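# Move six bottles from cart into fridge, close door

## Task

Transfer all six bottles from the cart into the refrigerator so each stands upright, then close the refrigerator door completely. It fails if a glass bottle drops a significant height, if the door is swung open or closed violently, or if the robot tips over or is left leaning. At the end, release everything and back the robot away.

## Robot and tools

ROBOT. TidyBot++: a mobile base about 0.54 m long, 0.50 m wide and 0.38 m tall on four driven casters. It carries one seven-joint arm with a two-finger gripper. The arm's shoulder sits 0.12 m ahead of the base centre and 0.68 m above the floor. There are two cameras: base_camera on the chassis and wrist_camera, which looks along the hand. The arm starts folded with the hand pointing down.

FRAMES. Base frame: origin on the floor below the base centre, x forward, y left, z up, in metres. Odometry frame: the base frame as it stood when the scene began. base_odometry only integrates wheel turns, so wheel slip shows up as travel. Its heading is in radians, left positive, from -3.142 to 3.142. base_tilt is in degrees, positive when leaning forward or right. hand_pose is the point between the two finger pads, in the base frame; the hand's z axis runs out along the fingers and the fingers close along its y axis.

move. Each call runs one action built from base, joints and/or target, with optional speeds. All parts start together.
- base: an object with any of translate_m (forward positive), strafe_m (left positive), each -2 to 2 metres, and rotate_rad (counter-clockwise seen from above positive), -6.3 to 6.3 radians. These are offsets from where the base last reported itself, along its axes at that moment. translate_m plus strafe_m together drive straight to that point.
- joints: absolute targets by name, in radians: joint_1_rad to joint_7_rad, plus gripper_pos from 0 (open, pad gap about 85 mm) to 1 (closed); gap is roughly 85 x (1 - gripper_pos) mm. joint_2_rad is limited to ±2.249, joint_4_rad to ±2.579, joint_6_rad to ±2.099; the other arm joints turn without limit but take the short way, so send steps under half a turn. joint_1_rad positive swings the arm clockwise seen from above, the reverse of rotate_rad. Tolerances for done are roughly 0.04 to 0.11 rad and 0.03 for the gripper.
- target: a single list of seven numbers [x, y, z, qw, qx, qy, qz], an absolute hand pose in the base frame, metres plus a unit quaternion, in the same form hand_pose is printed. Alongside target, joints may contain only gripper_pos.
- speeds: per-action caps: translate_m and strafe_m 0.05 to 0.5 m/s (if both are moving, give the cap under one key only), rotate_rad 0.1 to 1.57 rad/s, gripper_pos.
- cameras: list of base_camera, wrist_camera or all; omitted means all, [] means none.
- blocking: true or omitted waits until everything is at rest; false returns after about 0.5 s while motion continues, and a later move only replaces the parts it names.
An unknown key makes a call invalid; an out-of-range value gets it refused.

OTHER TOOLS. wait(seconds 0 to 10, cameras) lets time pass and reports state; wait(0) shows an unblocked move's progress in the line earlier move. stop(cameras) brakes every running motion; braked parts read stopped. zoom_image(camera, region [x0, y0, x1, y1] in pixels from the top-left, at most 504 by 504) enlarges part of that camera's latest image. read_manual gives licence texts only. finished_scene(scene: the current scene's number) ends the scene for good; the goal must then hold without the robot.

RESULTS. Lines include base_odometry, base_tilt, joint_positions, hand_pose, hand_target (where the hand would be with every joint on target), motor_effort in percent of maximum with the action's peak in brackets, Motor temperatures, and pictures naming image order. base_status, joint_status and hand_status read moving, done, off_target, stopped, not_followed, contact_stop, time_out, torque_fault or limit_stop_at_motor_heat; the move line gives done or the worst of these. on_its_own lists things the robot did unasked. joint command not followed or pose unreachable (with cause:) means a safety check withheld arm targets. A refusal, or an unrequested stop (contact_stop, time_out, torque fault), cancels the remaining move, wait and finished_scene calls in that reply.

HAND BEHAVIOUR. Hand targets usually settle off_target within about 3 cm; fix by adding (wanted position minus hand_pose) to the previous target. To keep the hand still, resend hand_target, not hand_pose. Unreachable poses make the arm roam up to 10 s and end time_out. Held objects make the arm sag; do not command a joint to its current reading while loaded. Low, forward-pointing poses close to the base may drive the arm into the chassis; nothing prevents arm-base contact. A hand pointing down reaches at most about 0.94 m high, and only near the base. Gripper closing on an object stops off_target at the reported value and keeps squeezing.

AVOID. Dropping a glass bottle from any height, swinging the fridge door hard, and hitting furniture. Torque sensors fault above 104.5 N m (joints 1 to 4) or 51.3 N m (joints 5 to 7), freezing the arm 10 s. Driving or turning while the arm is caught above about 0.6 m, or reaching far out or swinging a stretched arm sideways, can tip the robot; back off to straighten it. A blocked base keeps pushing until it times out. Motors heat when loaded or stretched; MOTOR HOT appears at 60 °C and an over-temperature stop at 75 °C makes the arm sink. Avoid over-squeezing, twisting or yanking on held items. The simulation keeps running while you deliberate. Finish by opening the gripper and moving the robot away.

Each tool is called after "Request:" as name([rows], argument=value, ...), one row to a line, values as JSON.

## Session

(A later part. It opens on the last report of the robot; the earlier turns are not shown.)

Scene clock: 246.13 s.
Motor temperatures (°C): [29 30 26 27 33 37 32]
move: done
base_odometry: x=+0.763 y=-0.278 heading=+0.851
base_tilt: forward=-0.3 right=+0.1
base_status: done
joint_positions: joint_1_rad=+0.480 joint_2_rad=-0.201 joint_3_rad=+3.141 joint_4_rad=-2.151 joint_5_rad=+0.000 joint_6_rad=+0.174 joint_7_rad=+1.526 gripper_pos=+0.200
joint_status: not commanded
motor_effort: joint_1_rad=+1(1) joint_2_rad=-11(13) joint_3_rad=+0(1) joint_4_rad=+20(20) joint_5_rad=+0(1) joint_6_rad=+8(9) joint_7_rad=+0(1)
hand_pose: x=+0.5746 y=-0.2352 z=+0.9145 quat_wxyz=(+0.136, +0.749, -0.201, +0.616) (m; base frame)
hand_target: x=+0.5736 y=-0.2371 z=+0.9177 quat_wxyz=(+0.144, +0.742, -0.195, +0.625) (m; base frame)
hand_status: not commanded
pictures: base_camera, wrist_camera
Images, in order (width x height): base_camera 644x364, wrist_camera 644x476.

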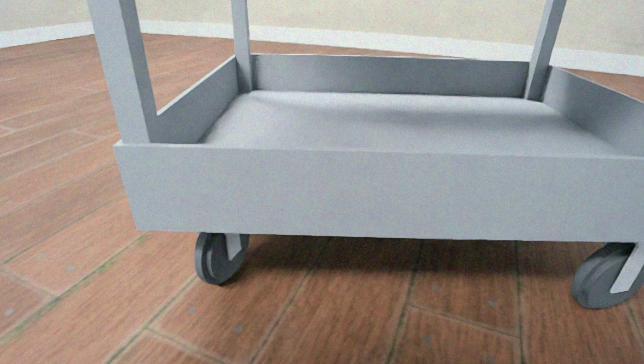

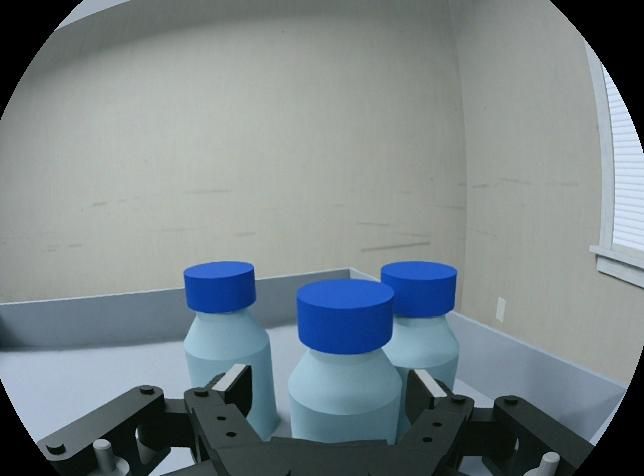

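Request:
move(base={"translate_m":0.029,"strafe_m":-0.022}, speeds={"translate_m":0.1})

Scene clock: 247.53 s.
Motor temperatures (°C): [29 30 26 27 33 37 32]
move: done
base_odometry: x=+0.799 y=-0.271 heading=+0.851
base_tilt: forward=-0.3 right=+0.1
base_status: done
joint_positions: joint_1_rad=+0.480 joint_2_rad=-0.204 joint_3_rad=+3.141 joint_4_rad=-2.151 joint_5_rad=+0.000 joint_6_rad=+0.174 joint_7_rad=+1.526 gripper_pos=+0.200
joint_status: not commanded
motor_effort: joint_1_rad=+1(1) joint_2_rad=-11(13) joint_3_rad=+0(2) joint_4_rad=+20(20) joint_5_rad=-1(1) joint_6_rad=+8(9) joint_7_rad=+0(1)
hand_pose: x=+0.5741 y=-0.2349 z=+0.9155 quat_wxyz=(+0.136, +0.749, -0.201, +0.617) (m; base frame)
hand_target: x=+0.5736 y=-0.2371 z=+0.9177 quat_wxyz=(+0.144, +0.742, -0.195, +0.625) (m; base frame)
hand_status: not commanded
pictures: base_camera, wrist_camera
Images, in order (width x height): base_camera 644x364, wrist_camera 644x476.

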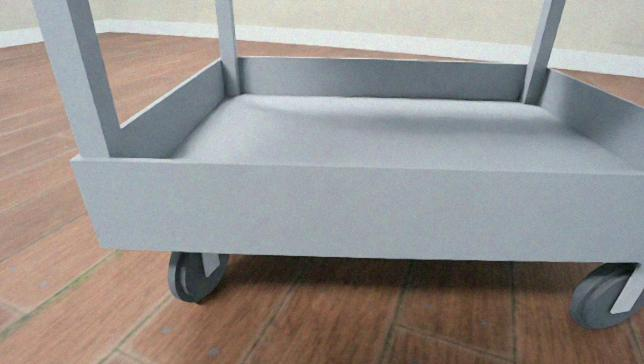

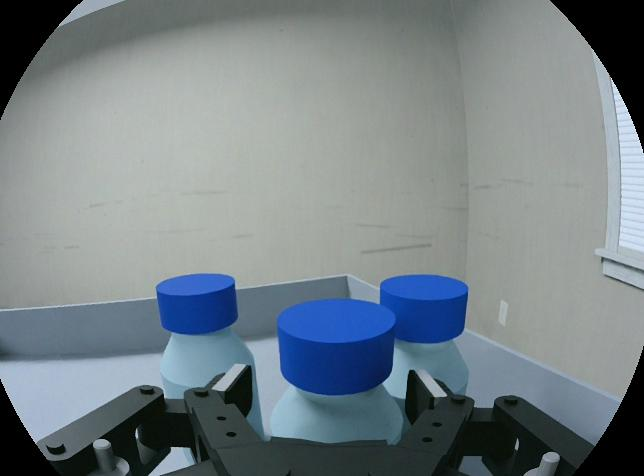

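Request:
move(base={"translate_m":0.018,"strafe_m":-0.009}, speeds={"translate_m":0.1})

Request:
move(joints={"gripper_pos":0.7})

Scene clock: 248.67 s.
Motor temperatures (°C): [29 30 26 27 33 37 32]
move: done
base_odometry: x=+0.818 y=-0.263 heading=+0.851
base_tilt: forward=-0.3 right=+0.1
base_status: done
joint_positions: joint_1_rad=+0.480 joint_2_rad=-0.201 joint_3_rad=+3.141 joint_4_rad=-2.152 joint_5_rad=+0.000 joint_6_rad=+0.175 joint_7_rad=+1.526 gripper_pos=+0.200
joint_status: not commanded
motor_effort: joint_1_rad=+1(2) joint_2_rad=-11(15) joint_3_rad=+1(2) joint_4_rad=+20(20) joint_5_rad=-1(1) joint_6_rad=+8(9) joint_7_rad=+0(0)
hand_pose: x=+0.5746 y=-0.2352 z=+0.9137 quat_wxyz=(+0.136, +0.749, -0.201, +0.616) (m; base frame)
hand_target: x=+0.5736 y=-0.2371 z=+0.9177 quat_wxyz=(+0.144, +0.742, -0.195, +0.625) (m; base frame)
hand_status: not commanded
pictures: base_camera, wrist_camera
Images, in order (width x height): base_camera 644x364, wrist_camera 644x476.

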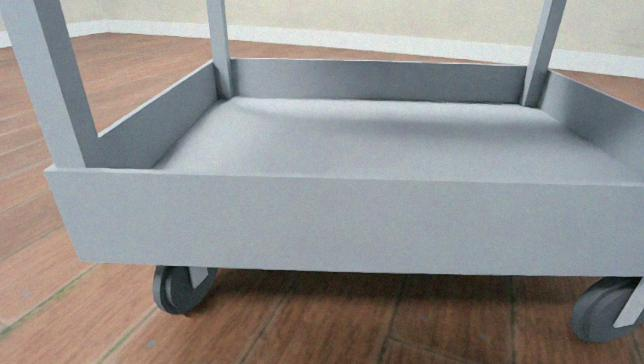

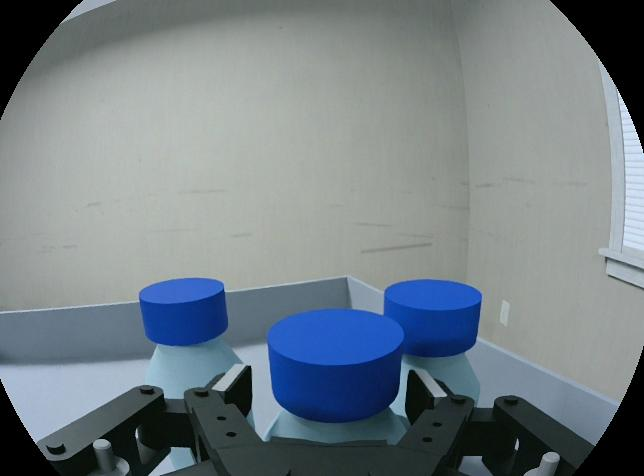

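Scene clock: 249.50 s.
Motor temperatures (°C): [29 30 26 27 33 37 32]
move: off_target
base_odometry: x=+0.818 y=-0.263 heading=+0.851
base_tilt: forward=-0.3 right=+0.1
base_status: not commanded
joint_positions: joint_1_rad=+0.481 joint_2_rad=-0.201 joint_3_rad=+3.141 joint_4_rad=-2.153 joint_5_rad=+0.000 joint_6_rad=+0.178 joint_7_rad=+1.526 gripper_pos=+0.450
joint_status: gripper_pos off_target (ended at +0.450, target +0.700)
motor_effort: joint_1_rad=+1(1) joint_2_rad=-10(12) joint_3_rad=+0(2) joint_4_rad=+20(21) joint_5_rad=+0(1) joint_6_rad=+8(9) joint_7_rad=+1(1)
hand_pose: x=+0.5744 y=-0.2358 z=+0.9143 quat_wxyz=(+0.136, +0.749, -0.201, +0.617) (m; base frame)
hand_target: x=+0.5736 y=-0.2371 z=+0.9177 quat_wxyz=(+0.144, +0.742, -0.195, +0.625) (m; base frame)
hand_status: not commanded
pictures: base_camera, wrist_camera
Images, in order (width x height): base_camera 644x364, wrist_camera 644x476.

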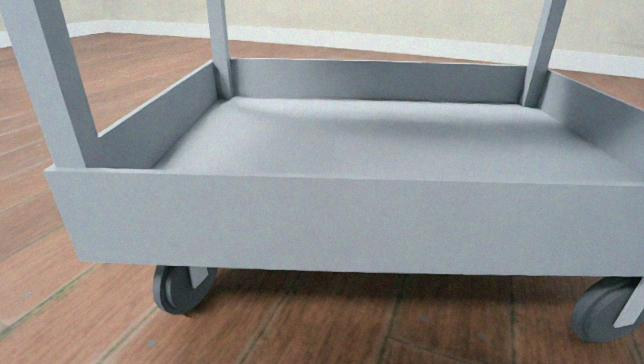

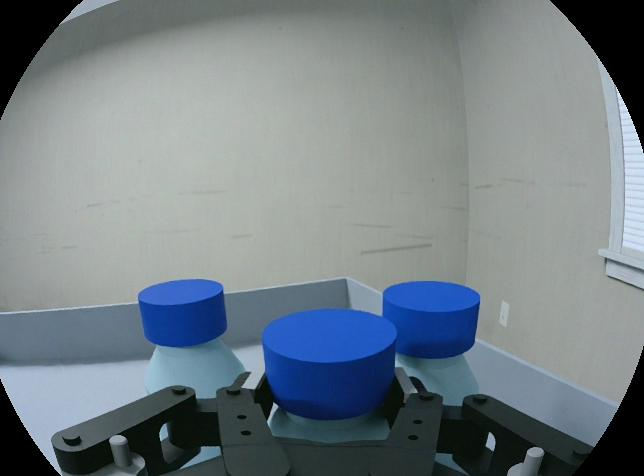

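Request:
move(joints={"joint_2_rad":-0.35,"joint_4_rad":-1.78,"joint_6_rad":-0.29}, cameras=[])

Request:
move(base={"translate_m":-0.27,"strafe_m":0.12}, speeds={"translate_m":0.35})

Request:
move(base={"rotate_rad":1.167}, speeds={"rotate_rad":1.0}, joints={"joint_1_rad":0.065,"joint_2_rad":-0.1,"joint_4_rad":-1.42,"joint_6_rad":-0.42}, cameras=["wrist_camera"])

Request:
move(base={"translate_m":1.3,"strafe_m":-0.168})

Scene clock: 252.93 s.
Motor temperatures (°C): [29 30 26 27 33 37 32]
move: off_target
base_odometry: x=+0.818 y=-0.263 heading=+0.851
base_tilt: forward=-0.3 right=+0.1
base_status: not commanded
joint_positions: joint_1_rad=+0.481 joint_2_rad=-0.331 joint_3_rad=+3.141 joint_4_rad=-1.843 joint_5_rad=+0.000 joint_6_rad=-0.243 joint_7_rad=+1.526 gripper_pos=+0.450
joint_status: joint_4_rad off_target (ended at -1.843, target -1.780); the others done
motor_effort: joint_1_rad=+0(1) joint_2_rad=-12(17) joint_3_rad=+0(1) joint_4_rad=+25(27) joint_5_rad=+0(1) joint_6_rad=+12(14) joint_7_rad=+0(1)
hand_pose: x=+0.5482 y=-0.2220 z=+1.0411 quat_wxyz=(+0.138, +0.743, -0.200, +0.624) (m; base frame)
hand_target: x=+0.5401 y=-0.2194 z=+1.0749 quat_wxyz=(+0.147, +0.733, -0.193, +0.636) (m; base frame)
hand_status: not commanded
pictures: none
No camera images: "cameras" was empty.

Scene clock: 254.83 s.
Motor temperatures (°C): [29 30 26 27 33 37 32]
move: done
base_odometry: x=+0.550 y=-0.387 heading=+0.851
base_tilt: forward=-0.3 right=+0.1
base_status: done
joint_positions: joint_1_rad=+0.481 joint_2_rad=-0.337 joint_3_rad=+3.141 joint_4_rad=-1.843 joint_5_rad=+0.000 joint_6_rad=-0.248 joint_7_rad=+1.526 gripper_pos=+0.450
joint_status: not commanded
motor_effort: joint_1_rad=+1(2) joint_2_rad=-11(16) joint_3_rad=+1(3) joint_4_rad=+25(26) joint_5_rad=+0(1) joint_6_rad=+11(13) joint_7_rad=+0(1)
hand_pose: x=+0.5459 y=-0.2208 z=+1.0425 quat_wxyz=(+0.138, +0.743, -0.200, +0.624) (m; base frame)
hand_target: x=+0.5401 y=-0.2194 z=+1.0749 quat_wxyz=(+0.147, +0.733, -0.193, +0.636) (m; base frame)
hand_status: not commanded
pictures: base_camera, wrist_camera
Images, in order (width x height): base_camera 644x364, wrist_camera 644x476.

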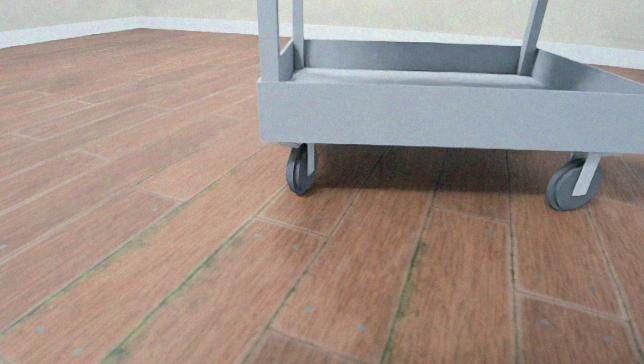

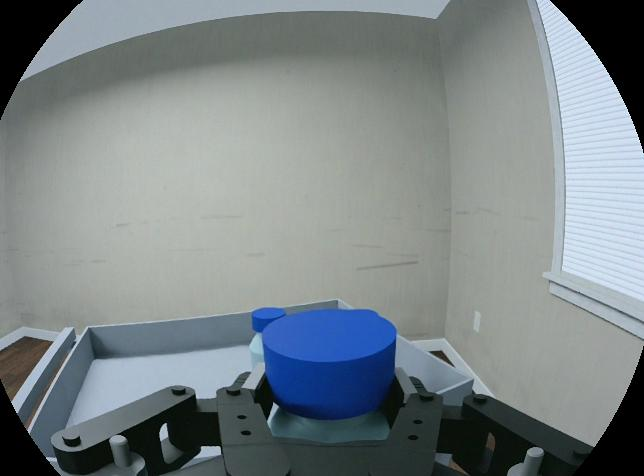

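Scene clock: 256.93 s.
Motor temperatures (°C): [29 30 26 27 33 37 32]
move: off_target
base_odometry: x=+0.550 y=-0.387 heading=+2.017
base_tilt: forward=-0.3 right=+0.1
base_status: done
joint_positions: joint_1_rad=+0.065 joint_2_rad=-0.091 joint_3_rad=+3.139 joint_4_rad=-1.493 joint_5_rad=+0.000 joint_6_rad=-0.375 joint_7_rad=+1.526 gripper_pos=+0.450
joint_status: joint_4_rad off_target (ended at -1.493, target -1.420); the others done
motor_effort: joint_1_rad=+1(4) joint_2_rad=-19(22) joint_3_rad=+0(4) joint_4_rad=+25(26) joint_5_rad=-1(1) joint_6_rad=+12(13) joint_7_rad=+0(1)
hand_pose: x=+0.6943 y=-0.0343 z=+1.0898 quat_wxyz=(+0.005, +0.775, -0.042, +0.631) (m; base frame)
hand_target: x=+0.6873 y=-0.0347 z=+1.1261 quat_wxyz=(+0.011, +0.763, -0.036, +0.645) (m; base frame)
hand_status: not commanded
pictures: wrist_camera
Images, in order (width x height): wrist_camera 644x476.

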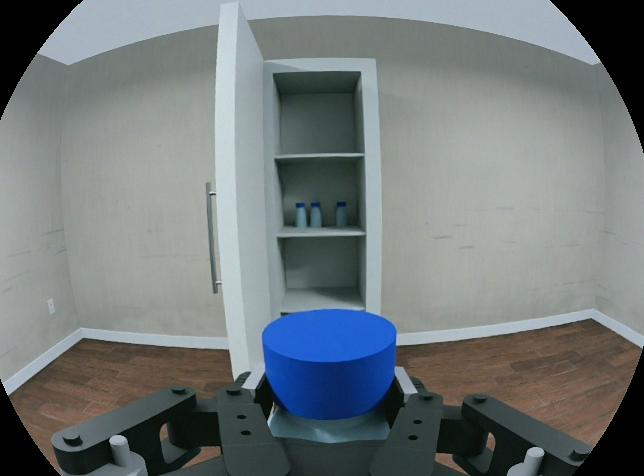

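Scene clock: 260.80 s.
Motor temperatures (°C): [29 30 26 27 33 37 32]
move: done
base_odometry: x=+0.140 y=+0.858 heading=+2.018
base_tilt: forward=-0.3 right=+0.1
base_status: done
joint_positions: joint_1_rad=+0.065 joint_2_rad=-0.087 joint_3_rad=+3.139 joint_4_rad=-1.490 joint_5_rad=+0.000 joint_6_rad=-0.378 joint_7_rad=+1.526 gripper_pos=+0.450
joint_status: not commanded
motor_effort: joint_1_rad=+1(1) joint_2_rad=-19(23) joint_3_rad=+1(2) joint_4_rad=+25(26) joint_5_rad=+0(1) joint_6_rad=+12(13) joint_7_rad=+0(1)
hand_pose: x=+0.6957 y=-0.0344 z=+1.0887 quat_wxyz=(+0.005, +0.776, -0.042, +0.629) (m; base frame)
hand_target: x=+0.6873 y=-0.0347 z=+1.1261 quat_wxyz=(+0.011, +0.763, -0.036, +0.645) (m; base frame)
hand_status: not commanded
pictures: base_camera, wrist_camera
Images, in order (width x height): base_camera 644x364, wrist_camera 644x476.

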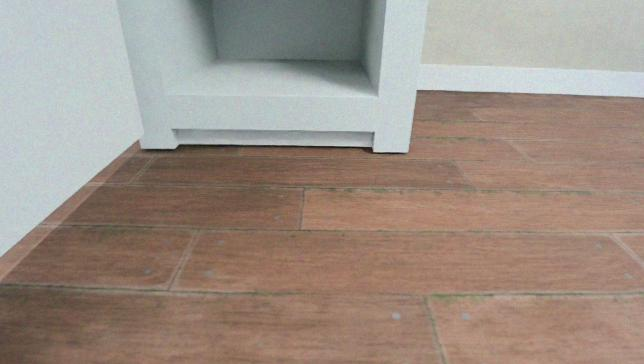

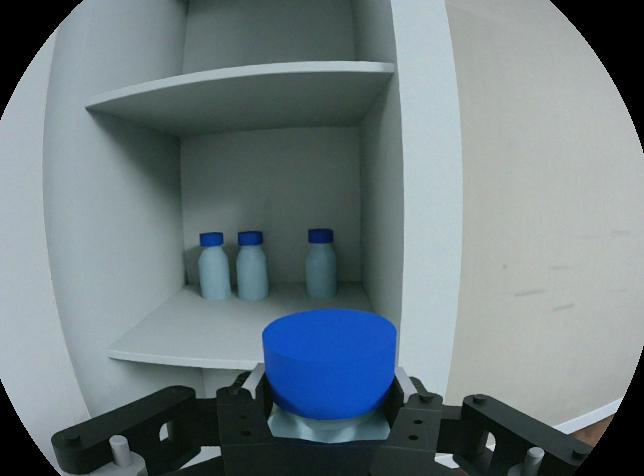

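Request:
move(base={"translate_m":0.3,"strafe_m":0.01}, speeds={"translate_m":0.3})

Scene clock: 263.53 s.
Motor temperatures (°C): [29 30 26 27 33 37 32]
move: done
base_odometry: x=+0.002 y=+1.125 heading=+2.018
base_tilt: forward=-0.3 right=+0.1
base_status: done
joint_positions: joint_1_rad=+0.065 joint_2_rad=-0.085 joint_3_rad=+3.139 joint_4_rad=-1.489 joint_5_rad=+0.000 joint_6_rad=-0.380 joint_7_rad=+1.526 gripper_pos=+0.450
joint_status: not commanded
motor_effort: joint_1_rad=+1(2) joint_2_rad=-20(23) joint_3_rad=+0(3) joint_4_rad=+25(26) joint_5_rad=+0(1) joint_6_rad=+11(13) joint_7_rad=+0(1)
hand_pose: x=+0.6966 y=-0.0344 z=+1.0876 quat_wxyz=(+0.005, +0.777, -0.042, +0.628) (m; base frame)
hand_target: x=+0.6873 y=-0.0347 z=+1.1261 quat_wxyz=(+0.011, +0.763, -0.036, +0.645) (m; base frame)
hand_status: not commanded
pictures: base_camera, wrist_camera
Images, in order (width x height): base_camera 644x364, wrist_camera 644x476.

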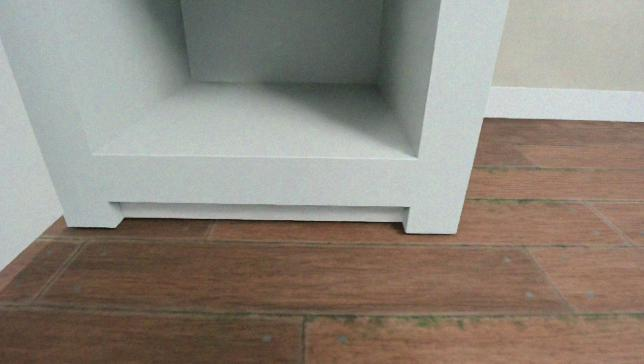

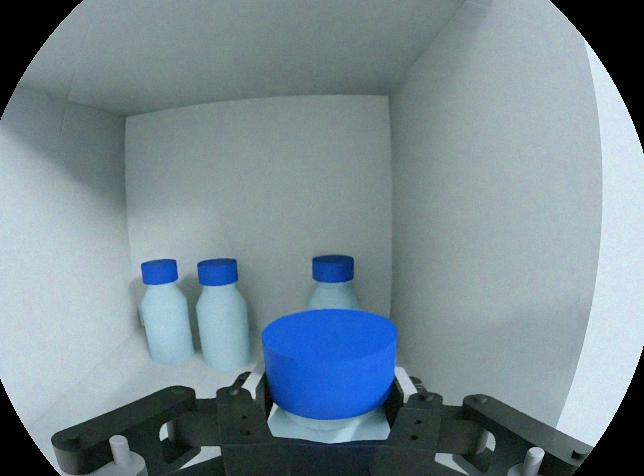

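Request:
move(base={"translate_m":0.175}, speeds={"translate_m":0.2})

Request:
move(joints={"joint_4_rad":-1.56,"joint_6_rad":-0.28})

Scene clock: 265.83 s.
Motor temperatures (°C): [29 30 26 27 33 37 32]
move: done
base_odometry: x=-0.074 y=+1.283 heading=+2.018
base_tilt: forward=-0.3 right=+0.1
base_status: done
joint_positions: joint_1_rad=+0.065 joint_2_rad=-0.085 joint_3_rad=+3.139 joint_4_rad=-1.488 joint_5_rad=+0.000 joint_6_rad=-0.380 joint_7_rad=+1.526 gripper_pos=+0.450
joint_status: not commanded
motor_effort: joint_1_rad=+1(1) joint_2_rad=-20(23) joint_3_rad=+0(1) joint_4_rad=+25(26) joint_5_rad=+0(1) joint_6_rad=+12(13) joint_7_rad=+1(1)
hand_pose: x=+0.6966 y=-0.0344 z=+1.0876 quat_wxyz=(+0.005, +0.777, -0.042, +0.628) (m; base frame)
hand_target: x=+0.6873 y=-0.0347 z=+1.1261 quat_wxyz=(+0.011, +0.763, -0.036, +0.645) (m; base frame)
hand_status: not commanded
pictures: base_camera, wrist_camera
Images, in order (width x height): base_camera 644x364, wrist_camera 644x476.

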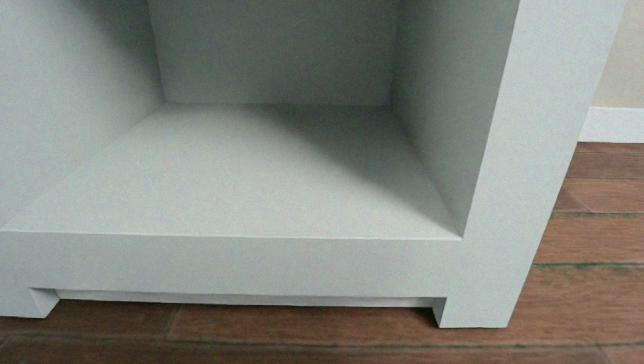

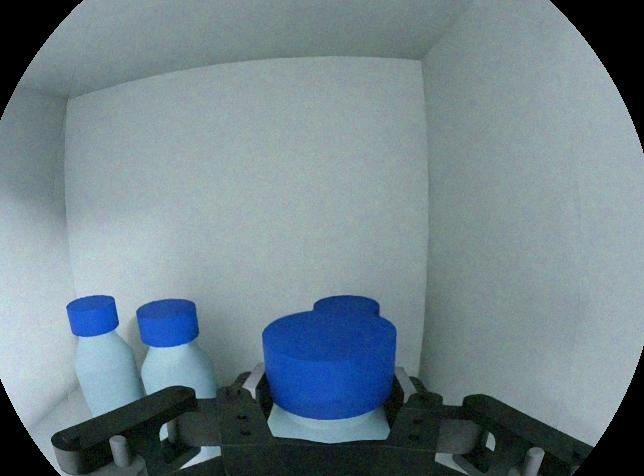

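Scene clock: 266.87 s.
Motor temperatures (°C): [29 30 26 27 33 37 32]
move: done
base_odometry: x=-0.074 y=+1.283 heading=+2.018
base_tilt: forward=-0.3 right=+0.1
base_status: not commanded
joint_positions: joint_1_rad=+0.065 joint_2_rad=-0.085 joint_3_rad=+3.139 joint_4_rad=-1.567 joint_5_rad=+0.000 joint_6_rad=-0.340 joint_7_rad=+1.526 gripper_pos=+0.450
joint_status: all done
motor_effort: joint_1_rad=+1(1) joint_2_rad=-19(20) joint_3_rad=+0(1) joint_4_rad=+25(26) joint_5_rad=+0(1) joint_6_rad=+12(12) joint_7_rad=+0(1)
hand_pose: x=+0.6969 y=-0.0345 z=+1.0516 quat_wxyz=(+0.005, +0.789, -0.042, +0.613) (m; base frame)
hand_target: x=+0.6952 y=-0.0352 z=+1.0828 quat_wxyz=(+0.011, +0.763, -0.036, +0.645) (m; base frame)
hand_status: not commanded
pictures: base_camera, wrist_camera
Images, in order (width x height): base_camera 644x364, wrist_camera 644x476.

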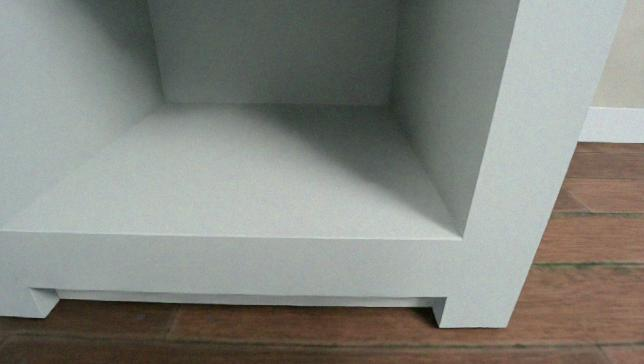

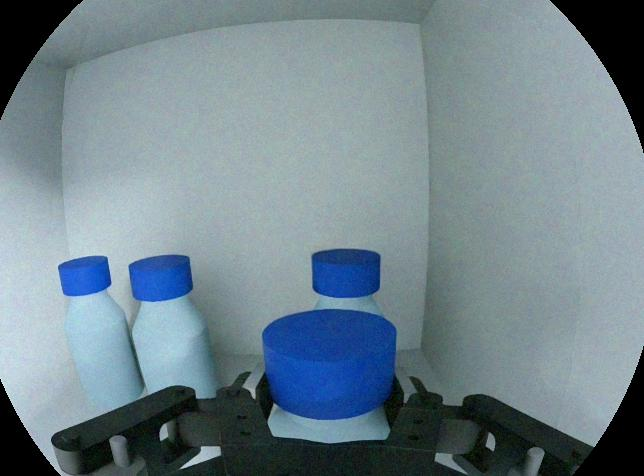

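Request:
move(joints={"joint_4_rad":-1.62,"joint_6_rad":-0.19}, cameras=[])

Request:
move(joints={"joint_4_rad":-1.67,"joint_6_rad":-0.15}, cameras=[])

Scene clock: 268.00 s.
Motor temperatures (°C): [29 30 26 27 33 37 32]
move: done
base_odometry: x=-0.074 y=+1.283 heading=+2.018
base_tilt: forward=-0.3 right=+0.1
base_status: not commanded
joint_positions: joint_1_rad=+0.065 joint_2_rad=-0.086 joint_3_rad=+3.139 joint_4_rad=-1.614 joint_5_rad=+0.000 joint_6_rad=-0.250 joint_7_rad=+1.526 gripper_pos=+0.450
joint_status: all done
motor_effort: joint_1_rad=+0(1) joint_2_rad=-16(19) joint_3_rad=+0(1) joint_4_rad=+23(25) joint_5_rad=+0(1) joint_6_rad=+11(12) joint_7_rad=+0(1)
hand_pose: x=+0.7007 y=-0.0347 z=+1.0501 quat_wxyz=(+0.005, +0.775, -0.042, +0.630) (m; base frame)
hand_target: x=+0.6981 y=-0.0354 z=+1.0733 quat_wxyz=(+0.011, +0.754, -0.035, +0.656) (m; base frame)
hand_status: not commanded
pictures: none
No camera images: "cameras" was empty.

Scene clock: 268.73 s.
Motor temperatures (°C): [29 30 26 27 33 37 32]
move: done
base_odometry: x=-0.074 y=+1.283 heading=+2.018
base_tilt: forward=-0.3 right=+0.1
base_status: not commanded
joint_positions: joint_1_rad=+0.065 joint_2_rad=-0.095 joint_3_rad=+3.139 joint_4_rad=-1.651 joint_5_rad=+0.000 joint_6_rad=-0.197 joint_7_rad=+1.526 gripper_pos=+0.450
joint_status: all done
motor_effort: joint_1_rad=+0(1) joint_2_rad=-16(17) joint_3_rad=+0(1) joint_4_rad=+21(23) joint_5_rad=+0(1) joint_6_rad=+9(10) joint_7_rad=+1(1)
hand_pose: x=+0.6984 y=-0.0346 z=+1.0493 quat_wxyz=(+0.005, +0.767, -0.041, +0.640) (m; base frame)
hand_target: x=+0.6981 y=-0.0354 z=+1.0545 quat_wxyz=(+0.011, +0.757, -0.036, +0.652) (m; base frame)
hand_status: not commanded
pictures: none
No camera images: "cameras" was empty.

Request:
move(joints={"joint_4_rad":-1.66,"joint_6_rad":-0.16,"gripper_pos":0.18}, cameras=["wrist_camera"])

Request:
move(base={"translate_m":-0.25,"strafe_m":0.015}, speeds={"translate_m":0.2})

Request:
move(base={"translate_m":-1.657,"strafe_m":0.04}, cameras=[])

Request:
move(base={"rotate_rad":-1.168}, speeds={"rotate_rad":1.0}, joints={"joint_1_rad":0.485,"joint_2_rad":-0.2,"joint_3_rad":3.14,"joint_4_rad":-2.168,"joint_5_rad":0,"joint_6_rad":0.22,"joint_7_rad":1.54,"gripper_pos":0.2})

Scene clock: 270.73 s.
Motor temperatures (°C): [29 30 26 27 33 37 32]
move: done
base_odometry: x=-0.074 y=+1.283 heading=+2.018
base_tilt: forward=-0.3 right=+0.1
base_status: not commanded
joint_positions: joint_1_rad=+0.065 joint_2_rad=-0.095 joint_3_rad=+3.139 joint_4_rad=-1.651 joint_5_rad=+0.000 joint_6_rad=-0.197 joint_7_rad=+1.526 gripper_pos=+0.180
joint_status: all done
motor_effort: joint_1_rad=+1(1) joint_2_rad=-15(16) joint_3_rad=+0(1) joint_4_rad=+21(22) joint_5_rad=-1(1) joint_6_rad=+7(9) joint_7_rad=+0(1)
hand_pose: x=+0.6984 y=-0.0346 z=+1.0493 quat_wxyz=(+0.005, +0.767, -0.041, +0.640) (m; base frame)
hand_target: x=+0.6981 y=-0.0354 z=+1.0576 quat_wxyz=(+0.011, +0.757, -0.036, +0.652) (m; base frame)
hand_status: not commanded
pictures: wrist_camera
Images, in order (width x height): wrist_camera 644x476.

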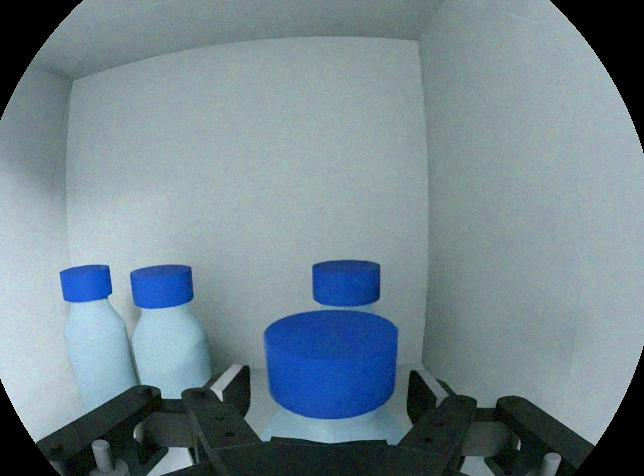

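Scene clock: 272.73 s.
Motor temperatures (°C): [29 30 26 27 33 37 32]
move: done
base_odometry: x=+0.020 y=+1.050 heading=+2.018
base_tilt: forward=-0.3 right=+0.1
base_status: done
joint_positions: joint_1_rad=+0.065 joint_2_rad=-0.105 joint_3_rad=+3.139 joint_4_rad=-1.651 joint_5_rad=+0.000 joint_6_rad=-0.197 joint_7_rad=+1.526 gripper_pos=+0.180
joint_status: not commanded
motor_effort: joint_1_rad=+0(2) joint_2_rad=-15(20) joint_3_rad=+0(2) joint_4_rad=+21(22) joint_5_rad=+0(1) joint_6_rad=+8(9) joint_7_rad=+0(1)
hand_pose: x=+0.6947 y=-0.0344 z=+1.0552 quat_wxyz=(+0.006, +0.764, -0.041, +0.644) (m; base frame)
hand_target: x=+0.6981 y=-0.0354 z=+1.0576 quat_wxyz=(+0.011, +0.757, -0.036, +0.652) (m; base frame)
hand_status: not commanded
pictures: base_camera, wrist_camera
Images, in order (width x height): base_camera 644x364, wrist_camera 644x476.

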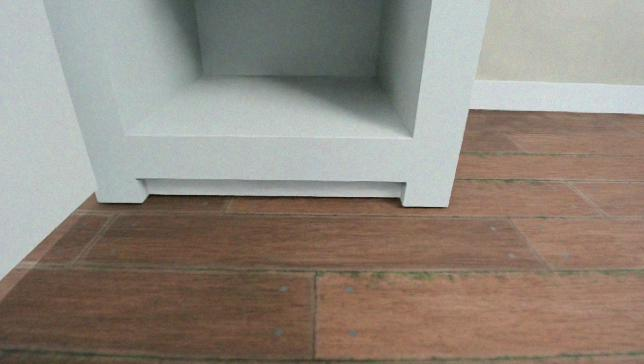

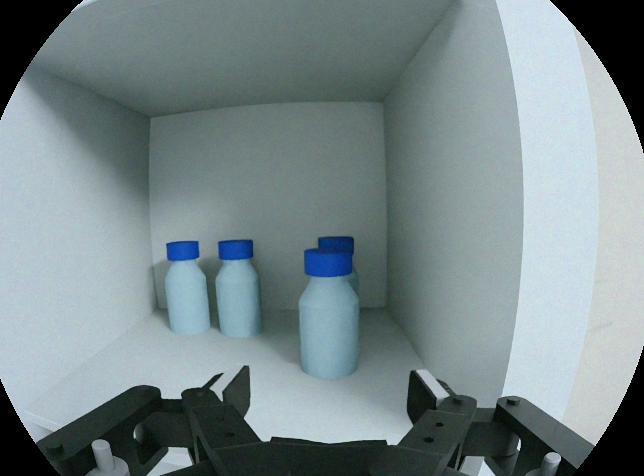

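Scene clock: 277.13 s.
Motor temperatures (°C): [29 30 26 27 33 37 32]
move: done
base_odometry: x=+0.700 y=-0.462 heading=+2.017
base_tilt: forward=-0.3 right=+0.1
base_status: done
joint_positions: joint_1_rad=+0.065 joint_2_rad=-0.108 joint_3_rad=+3.139 joint_4_rad=-1.651 joint_5_rad=+0.000 joint_6_rad=-0.197 joint_7_rad=+1.526 gripper_pos=+0.180
joint_status: not commanded
motor_effort: joint_1_rad=+0(1) joint_2_rad=-16(18) joint_3_rad=+0(1) joint_4_rad=+21(21) joint_5_rad=+0(1) joint_6_rad=+8(9) joint_7_rad=+0(1)
hand_pose: x=+0.6938 y=-0.0344 z=+1.0565 quat_wxyz=(+0.006, +0.763, -0.041, +0.645) (m; base frame)
hand_target: x=+0.6981 y=-0.0354 z=+1.0576 quat_wxyz=(+0.011, +0.757, -0.036, +0.652) (m; base frame)
hand_status: not commanded
pictures: none
No camera images: "cameras" was empty.

Scene clock: 279.23 s.
Motor temperatures (°C): [29 30 26 27 33 37 32]
move: done
base_odometry: x=+0.700 y=-0.462 heading=+0.851
base_tilt: forward=-0.3 right=+0.1
base_status: done
joint_positions: joint_1_rad=+0.480 joint_2_rad=-0.188 joint_3_rad=+3.139 joint_4_rad=-2.147 joint_5_rad=+0.000 joint_6_rad=+0.170 joint_7_rad=+1.526 gripper_pos=+0.200
joint_status: all done
motor_effort: joint_1_rad=+0(4) joint_2_rad=-10(17) joint_3_rad=+0(5) joint_4_rad=+20(21) joint_5_rad=-1(1) joint_6_rad=+8(10) joint_7_rad=+0(1)
hand_pose: x=+0.5782 y=-0.2361 z=+0.9088 quat_wxyz=(+0.134, +0.753, -0.202, +0.611) (m; base frame)
hand_target: x=+0.5736 y=-0.2371 z=+0.9177 quat_wxyz=(+0.144, +0.742, -0.195, +0.625) (m; base frame)
hand_status: not commanded
pictures: base_camera, wrist_camera
Images, in order (width x height): base_camera 644x364, wrist_camera 644x476.

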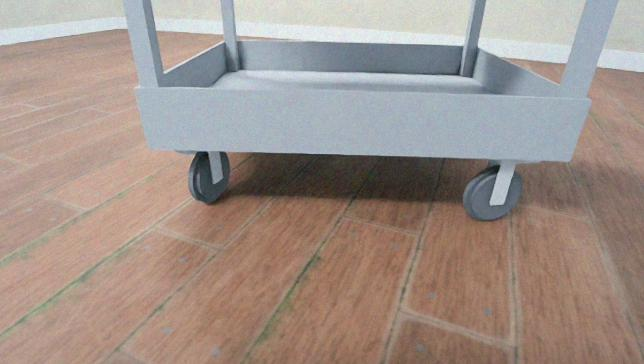

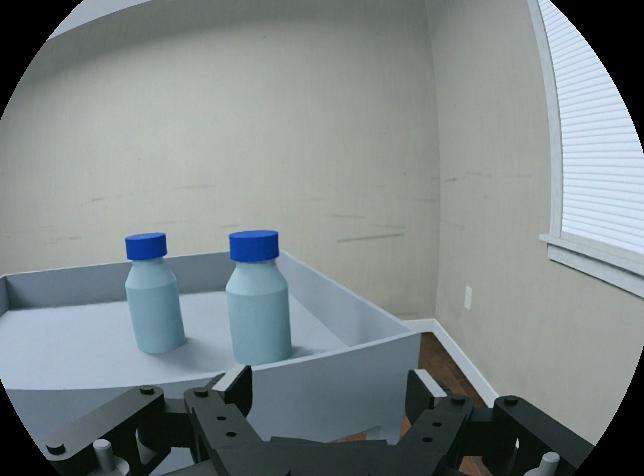

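Request:
move(base={"translate_m":0.149,"strafe_m":0.016}, speeds={"translate_m":0.25}, cameras=["wrist_camera"])

Scene clock: 281.00 s.
Motor temperatures (°C): [29 30 26 27 33 37 32]
move: done
base_odometry: x=+0.786 y=-0.339 heading=+0.849
base_tilt: forward=-0.3 right=+0.1
base_status: done
joint_positions: joint_1_rad=+0.481 joint_2_rad=-0.199 joint_3_rad=+3.139 joint_4_rad=-2.149 joint_5_rad=+0.000 joint_6_rad=+0.173 joint_7_rad=+1.526 gripper_pos=+0.200
joint_status: not commanded
motor_effort: joint_1_rad=+1(1) joint_2_rad=-11(14) joint_3_rad=+0(1) joint_4_rad=+20(20) joint_5_rad=+0(1) joint_6_rad=+8(9) joint_7_rad=+0(1)
hand_pose: x=+0.5756 y=-0.2349 z=+0.9138 quat_wxyz=(+0.135, +0.750, -0.201, +0.616) (m; base frame)
hand_target: x=+0.5736 y=-0.2371 z=+0.9177 quat_wxyz=(+0.144, +0.742, -0.195, +0.625) (m; base frame)
hand_status: not commanded
pictures: wrist_camera
Images, in order (width x height): wrist_camera 644x476.

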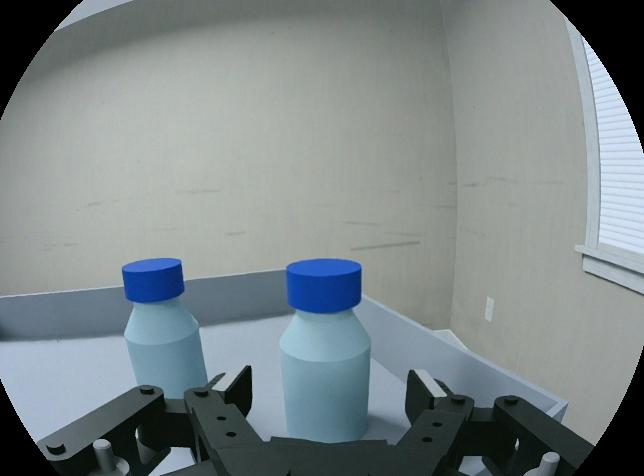

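Request:
move(base={"translate_m":0.07,"strafe_m":-0.033}, speeds={"translate_m":0.12}, cameras=["wrist_camera"])

Scene clock: 282.57 s.
Motor temperatures (°C): [29 30 26 27 33 37 32]
move: done
base_odometry: x=+0.857 y=-0.308 heading=+0.850
base_tilt: forward=-0.3 right=+0.1
base_status: done
joint_positions: joint_1_rad=+0.481 joint_2_rad=-0.202 joint_3_rad=+3.139 joint_4_rad=-2.151 joint_5_rad=+0.000 joint_6_rad=+0.174 joint_7_rad=+1.526 gripper_pos=+0.200
joint_status: not commanded
motor_effort: joint_1_rad=+1(2) joint_2_rad=-9(13) joint_3_rad=+1(2) joint_4_rad=+20(20) joint_5_rad=+0(1) joint_6_rad=+9(9) joint_7_rad=+0(1)
hand_pose: x=+0.5747 y=-0.2344 z=+0.9152 quat_wxyz=(+0.136, +0.749, -0.200, +0.617) (m; base frame)
hand_target: x=+0.5736 y=-0.2371 z=+0.9177 quat_wxyz=(+0.144, +0.742, -0.195, +0.625) (m; base frame)
hand_status: not commanded
pictures: wrist_camera
Images, in order (width x height): wrist_camera 644x476.

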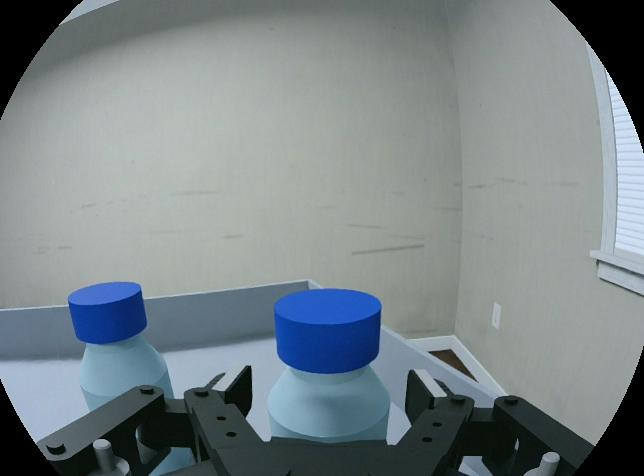

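Request:
move(base={"translate_m":0.03,"strafe_m":-0.013}, speeds={"translate_m":0.1}, cameras=["wrist_camera"])

Request:
move(joints={"gripper_pos":0.7})

Scene clock: 283.70 s.
Motor temperatures (°C): [29 30 26 27 33 37 32]
move: done
base_odometry: x=+0.887 y=-0.294 heading=+0.850
base_tilt: forward=-0.3 right=+0.1
base_status: done
joint_positions: joint_1_rad=+0.481 joint_2_rad=-0.203 joint_3_rad=+3.139 joint_4_rad=-2.151 joint_5_rad=+0.000 joint_6_rad=+0.175 joint_7_rad=+1.526 gripper_pos=+0.200
joint_status: not commanded
motor_effort: joint_1_rad=+0(2) joint_2_rad=-11(13) joint_3_rad=+0(2) joint_4_rad=+19(20) joint_5_rad=+0(1) joint_6_rad=+8(9) joint_7_rad=+0(1)
hand_pose: x=+0.5745 y=-0.2343 z=+0.9155 quat_wxyz=(+0.136, +0.749, -0.200, +0.617) (m; base frame)
hand_target: x=+0.5736 y=-0.2371 z=+0.9177 quat_wxyz=(+0.144, +0.742, -0.195, +0.625) (m; base frame)
hand_status: not commanded
pictures: wrist_camera
Images, in order (width x height): wrist_camera 644x476.

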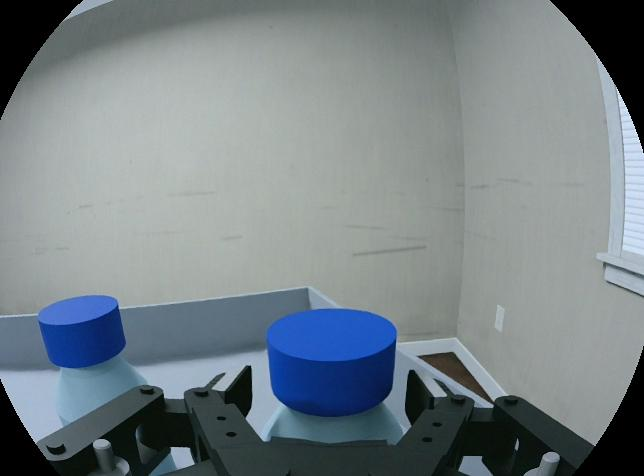

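Scene clock: 284.53 s.
Motor temperatures (°C): [29 30 26 27 33 37 32]
move: off_target
base_odometry: x=+0.887 y=-0.294 heading=+0.850
base_tilt: forward=-0.3 right=+0.1
base_status: not commanded
joint_positions: joint_1_rad=+0.481 joint_2_rad=-0.204 joint_3_rad=+3.139 joint_4_rad=-2.152 joint_5_rad=+0.000 joint_6_rad=+0.176 joint_7_rad=+1.526 gripper_pos=+0.458
joint_status: gripper_pos off_target (ended at +0.458, target +0.700)
motor_effort: joint_1_rad=+0(1) joint_2_rad=-10(11) joint_3_rad=+1(1) joint_4_rad=+20(21) joint_5_rad=+1(1) joint_6_rad=+8(9) joint_7_rad=+1(1)
hand_pose: x=+0.5745 y=-0.2343 z=+0.9159 quat_wxyz=(+0.136, +0.748, -0.200, +0.618) (m; base frame)
hand_target: x=+0.5736 y=-0.2371 z=+0.9177 quat_wxyz=(+0.144, +0.742, -0.195, +0.625) (m; base frame)
hand_status: not commanded
pictures: base_camera, wrist_camera
Images, in order (width x height): base_camera 644x364, wrist_camera 644x476.

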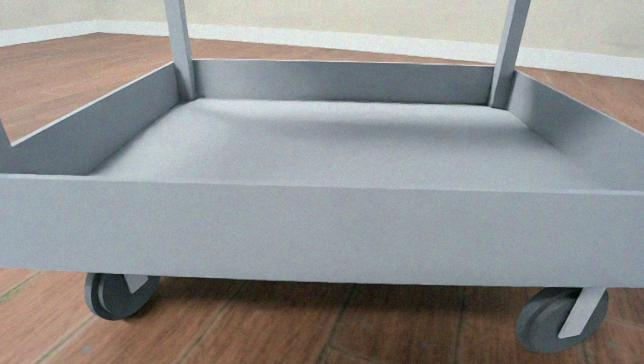

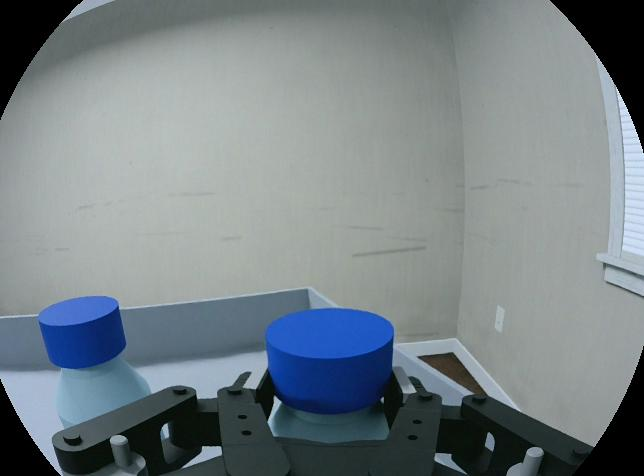

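Request:
move(joints={"joint_2_rad":-0.35,"joint_4_rad":-1.78,"joint_6_rad":-0.29}, cameras=[])

Request:
move(base={"translate_m":-0.263,"strafe_m":0.124}, speeds={"translate_m":0.35}, cameras=["wrist_camera"])

Request:
move(base={"rotate_rad":1.16}, speeds={"rotate_rad":1.0}, joints={"joint_1_rad":0.0,"joint_2_rad":-0.1,"joint_4_rad":-1.42,"joint_6_rad":-0.42}, cameras=[])

Request:
move(base={"translate_m":1.3,"strafe_m":-0.03})

Scene clock: 287.40 s.
Motor temperatures (°C): [29 30 26 27 33 37 32]
move: off_target
base_odometry: x=+0.887 y=-0.294 heading=+0.850
base_tilt: forward=-0.3 right=+0.1
base_status: not commanded
joint_positions: joint_1_rad=+0.481 joint_2_rad=-0.329 joint_3_rad=+3.139 joint_4_rad=-1.846 joint_5_rad=+0.000 joint_6_rad=-0.246 joint_7_rad=+1.526 gripper_pos=+0.458
joint_status: joint_4_rad off_target (ended at -1.846, target -1.780); the others done
motor_effort: joint_1_rad=+0(2) joint_2_rad=-12(17) joint_3_rad=+1(1) joint_4_rad=+26(28) joint_5_rad=+0(1) joint_6_rad=+12(14) joint_7_rad=+0(1)
hand_pose: x=+0.5492 y=-0.2210 z=+1.0376 quat_wxyz=(+0.137, +0.745, -0.199, +0.621) (m; base frame)
hand_target: x=+0.5401 y=-0.2193 z=+1.0749 quat_wxyz=(+0.147, +0.733, -0.193, +0.636) (m; base frame)
hand_status: not commanded
pictures: none
No camera images: "cameras" was empty.

Scene clock: 289.33 s.
Motor temperatures (°C): [29 30 26 27 33 37 32]
move: done
base_odometry: x=+0.620 y=-0.409 heading=+0.850
base_tilt: forward=-0.3 right=+0.1
base_status: done
joint_positions: joint_1_rad=+0.481 joint_2_rad=-0.338 joint_3_rad=+3.139 joint_4_rad=-1.845 joint_5_rad=+0.000 joint_6_rad=-0.252 joint_7_rad=+1.526 gripper_pos=+0.458
joint_status: not commanded
motor_effort: joint_1_rad=+1(2) joint_2_rad=-11(15) joint_3_rad=+1(3) joint_4_rad=+26(27) joint_5_rad=+0(1) joint_6_rad=+12(14) joint_7_rad=+0(1)
hand_pose: x=+0.5458 y=-0.2196 z=+1.0402 quat_wxyz=(+0.137, +0.744, -0.199, +0.622) (m; base frame)
hand_target: x=+0.5401 y=-0.2193 z=+1.0749 quat_wxyz=(+0.147, +0.733, -0.193, +0.636) (m; base frame)
hand_status: not commanded
pictures: wrist_camera
Images, in order (width x height): wrist_camera 644x476.

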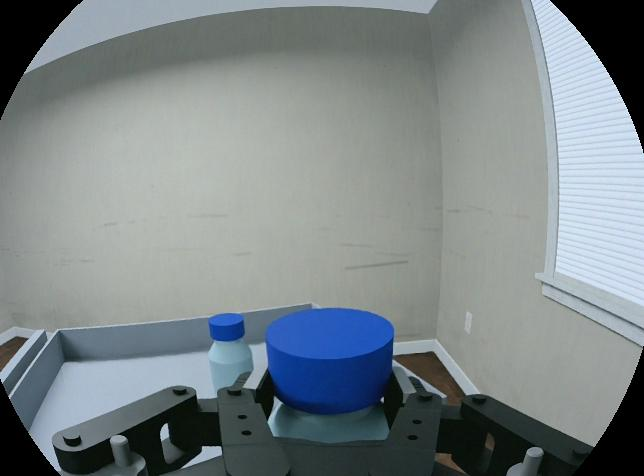

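Scene clock: 291.40 s.
Motor temperatures (°C): [29 30 26 27 33 37 32]
move: off_target
base_odometry: x=+0.620 y=-0.409 heading=+2.009
base_tilt: forward=-0.3 right=+0.1
base_status: done
joint_positions: joint_1_rad=-0.003 joint_2_rad=-0.091 joint_3_rad=+3.137 joint_4_rad=-1.496 joint_5_rad=+0.000 joint_6_rad=-0.377 joint_7_rad=+1.526 gripper_pos=+0.458
joint_status: joint_4_rad off_target (ended at -1.496, target -1.420); the others done
motor_effort: joint_1_rad=+1(4) joint_2_rad=-20(22) joint_3_rad=+1(4) joint_4_rad=+26(27) joint_5_rad=+0(1) joint_6_rad=+12(13) joint_7_rad=+0(1)
hand_pose: x=+0.6951 y=+0.0058 z=+1.0874 quat_wxyz=(-0.016, +0.778, -0.015, +0.628) (m; base frame)
hand_target: x=+0.6883 y=+0.0023 z=+1.1261 quat_wxyz=(-0.010, +0.764, -0.011, +0.645) (m; base frame)
hand_status: not commanded
pictures: none
No camera images: "cameras" was empty.

Scene clock: 295.13 s.
Motor temperatures (°C): [29 30 26 27 33 37 32]
move: done
base_odometry: x=+0.096 y=+0.781 heading=+2.010
base_tilt: forward=-0.3 right=+0.1
base_status: done
joint_positions: joint_1_rad=-0.003 joint_2_rad=-0.085 joint_3_rad=+3.137 joint_4_rad=-1.493 joint_5_rad=+0.000 joint_6_rad=-0.381 joint_7_rad=+1.526 gripper_pos=+0.458
joint_status: not commanded
motor_effort: joint_1_rad=+0(2) joint_2_rad=-21(23) joint_3_rad=+0(1) joint_4_rad=+25(27) joint_5_rad=+0(1) joint_6_rad=+13(13) joint_7_rad=+0(1)
hand_pose: x=+0.6973 y=+0.0058 z=+1.0849 quat_wxyz=(-0.016, +0.780, -0.015, +0.626) (m; base frame)
hand_target: x=+0.6883 y=+0.0023 z=+1.1261 quat_wxyz=(-0.010, +0.764, -0.011, +0.645) (m; base frame)
hand_status: not commanded
pictures: base_camera, wrist_camera
Images, in order (width x height): base_camera 644x364, wrist_camera 644x476.

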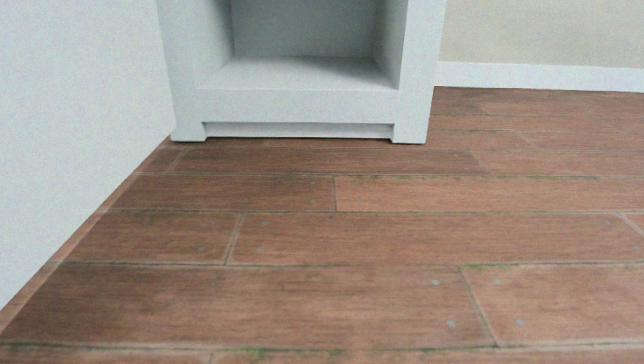

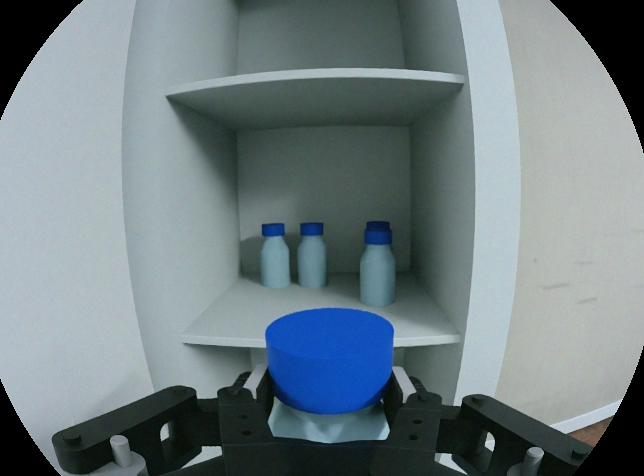

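Request:
move(base={"translate_m":0.3,"strafe_m":0.02}, speeds={"translate_m":0.3})

Scene clock: 297.80 s.
Motor temperatures (°C): [29 31 26 27 33 37 32]
move: done
base_odometry: x=-0.050 y=+1.044 heading=+2.009
base_tilt: forward=-0.3 right=+0.1
base_status: done
joint_positions: joint_1_rad=-0.003 joint_2_rad=-0.083 joint_3_rad=+3.137 joint_4_rad=-1.492 joint_5_rad=+0.000 joint_6_rad=-0.382 joint_7_rad=+1.526 gripper_pos=+0.458
joint_status: not commanded
motor_effort: joint_1_rad=+1(2) joint_2_rad=-19(23) joint_3_rad=+0(2) joint_4_rad=+25(26) joint_5_rad=+0(1) joint_6_rad=+12(13) joint_7_rad=+0(1)
hand_pose: x=+0.6982 y=+0.0058 z=+1.0836 quat_wxyz=(-0.016, +0.780, -0.015, +0.625) (m; base frame)
hand_target: x=+0.6883 y=+0.0023 z=+1.1261 quat_wxyz=(-0.010, +0.764, -0.011, +0.645) (m; base frame)
hand_status: not commanded
pictures: base_camera, wrist_camera
Images, in order (width x height): base_camera 644x364, wrist_camera 644x476.

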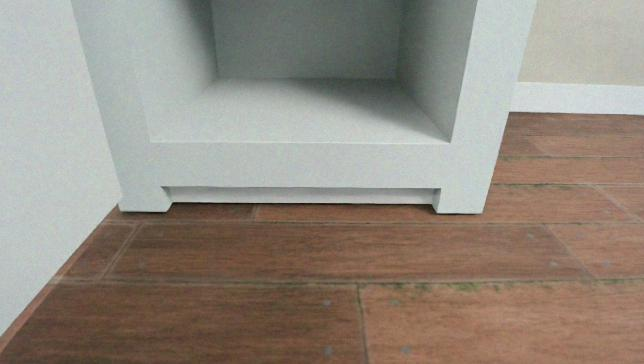

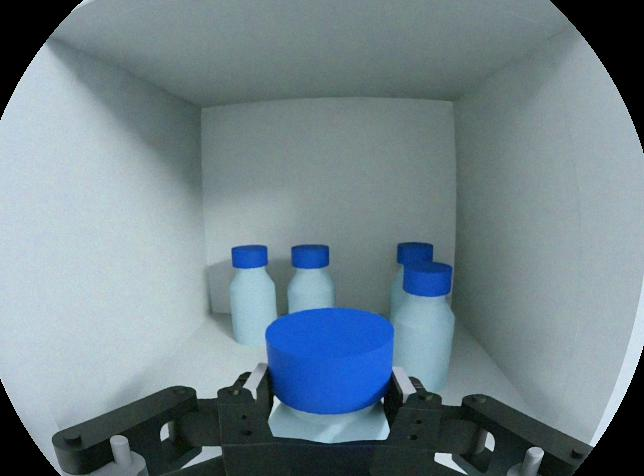

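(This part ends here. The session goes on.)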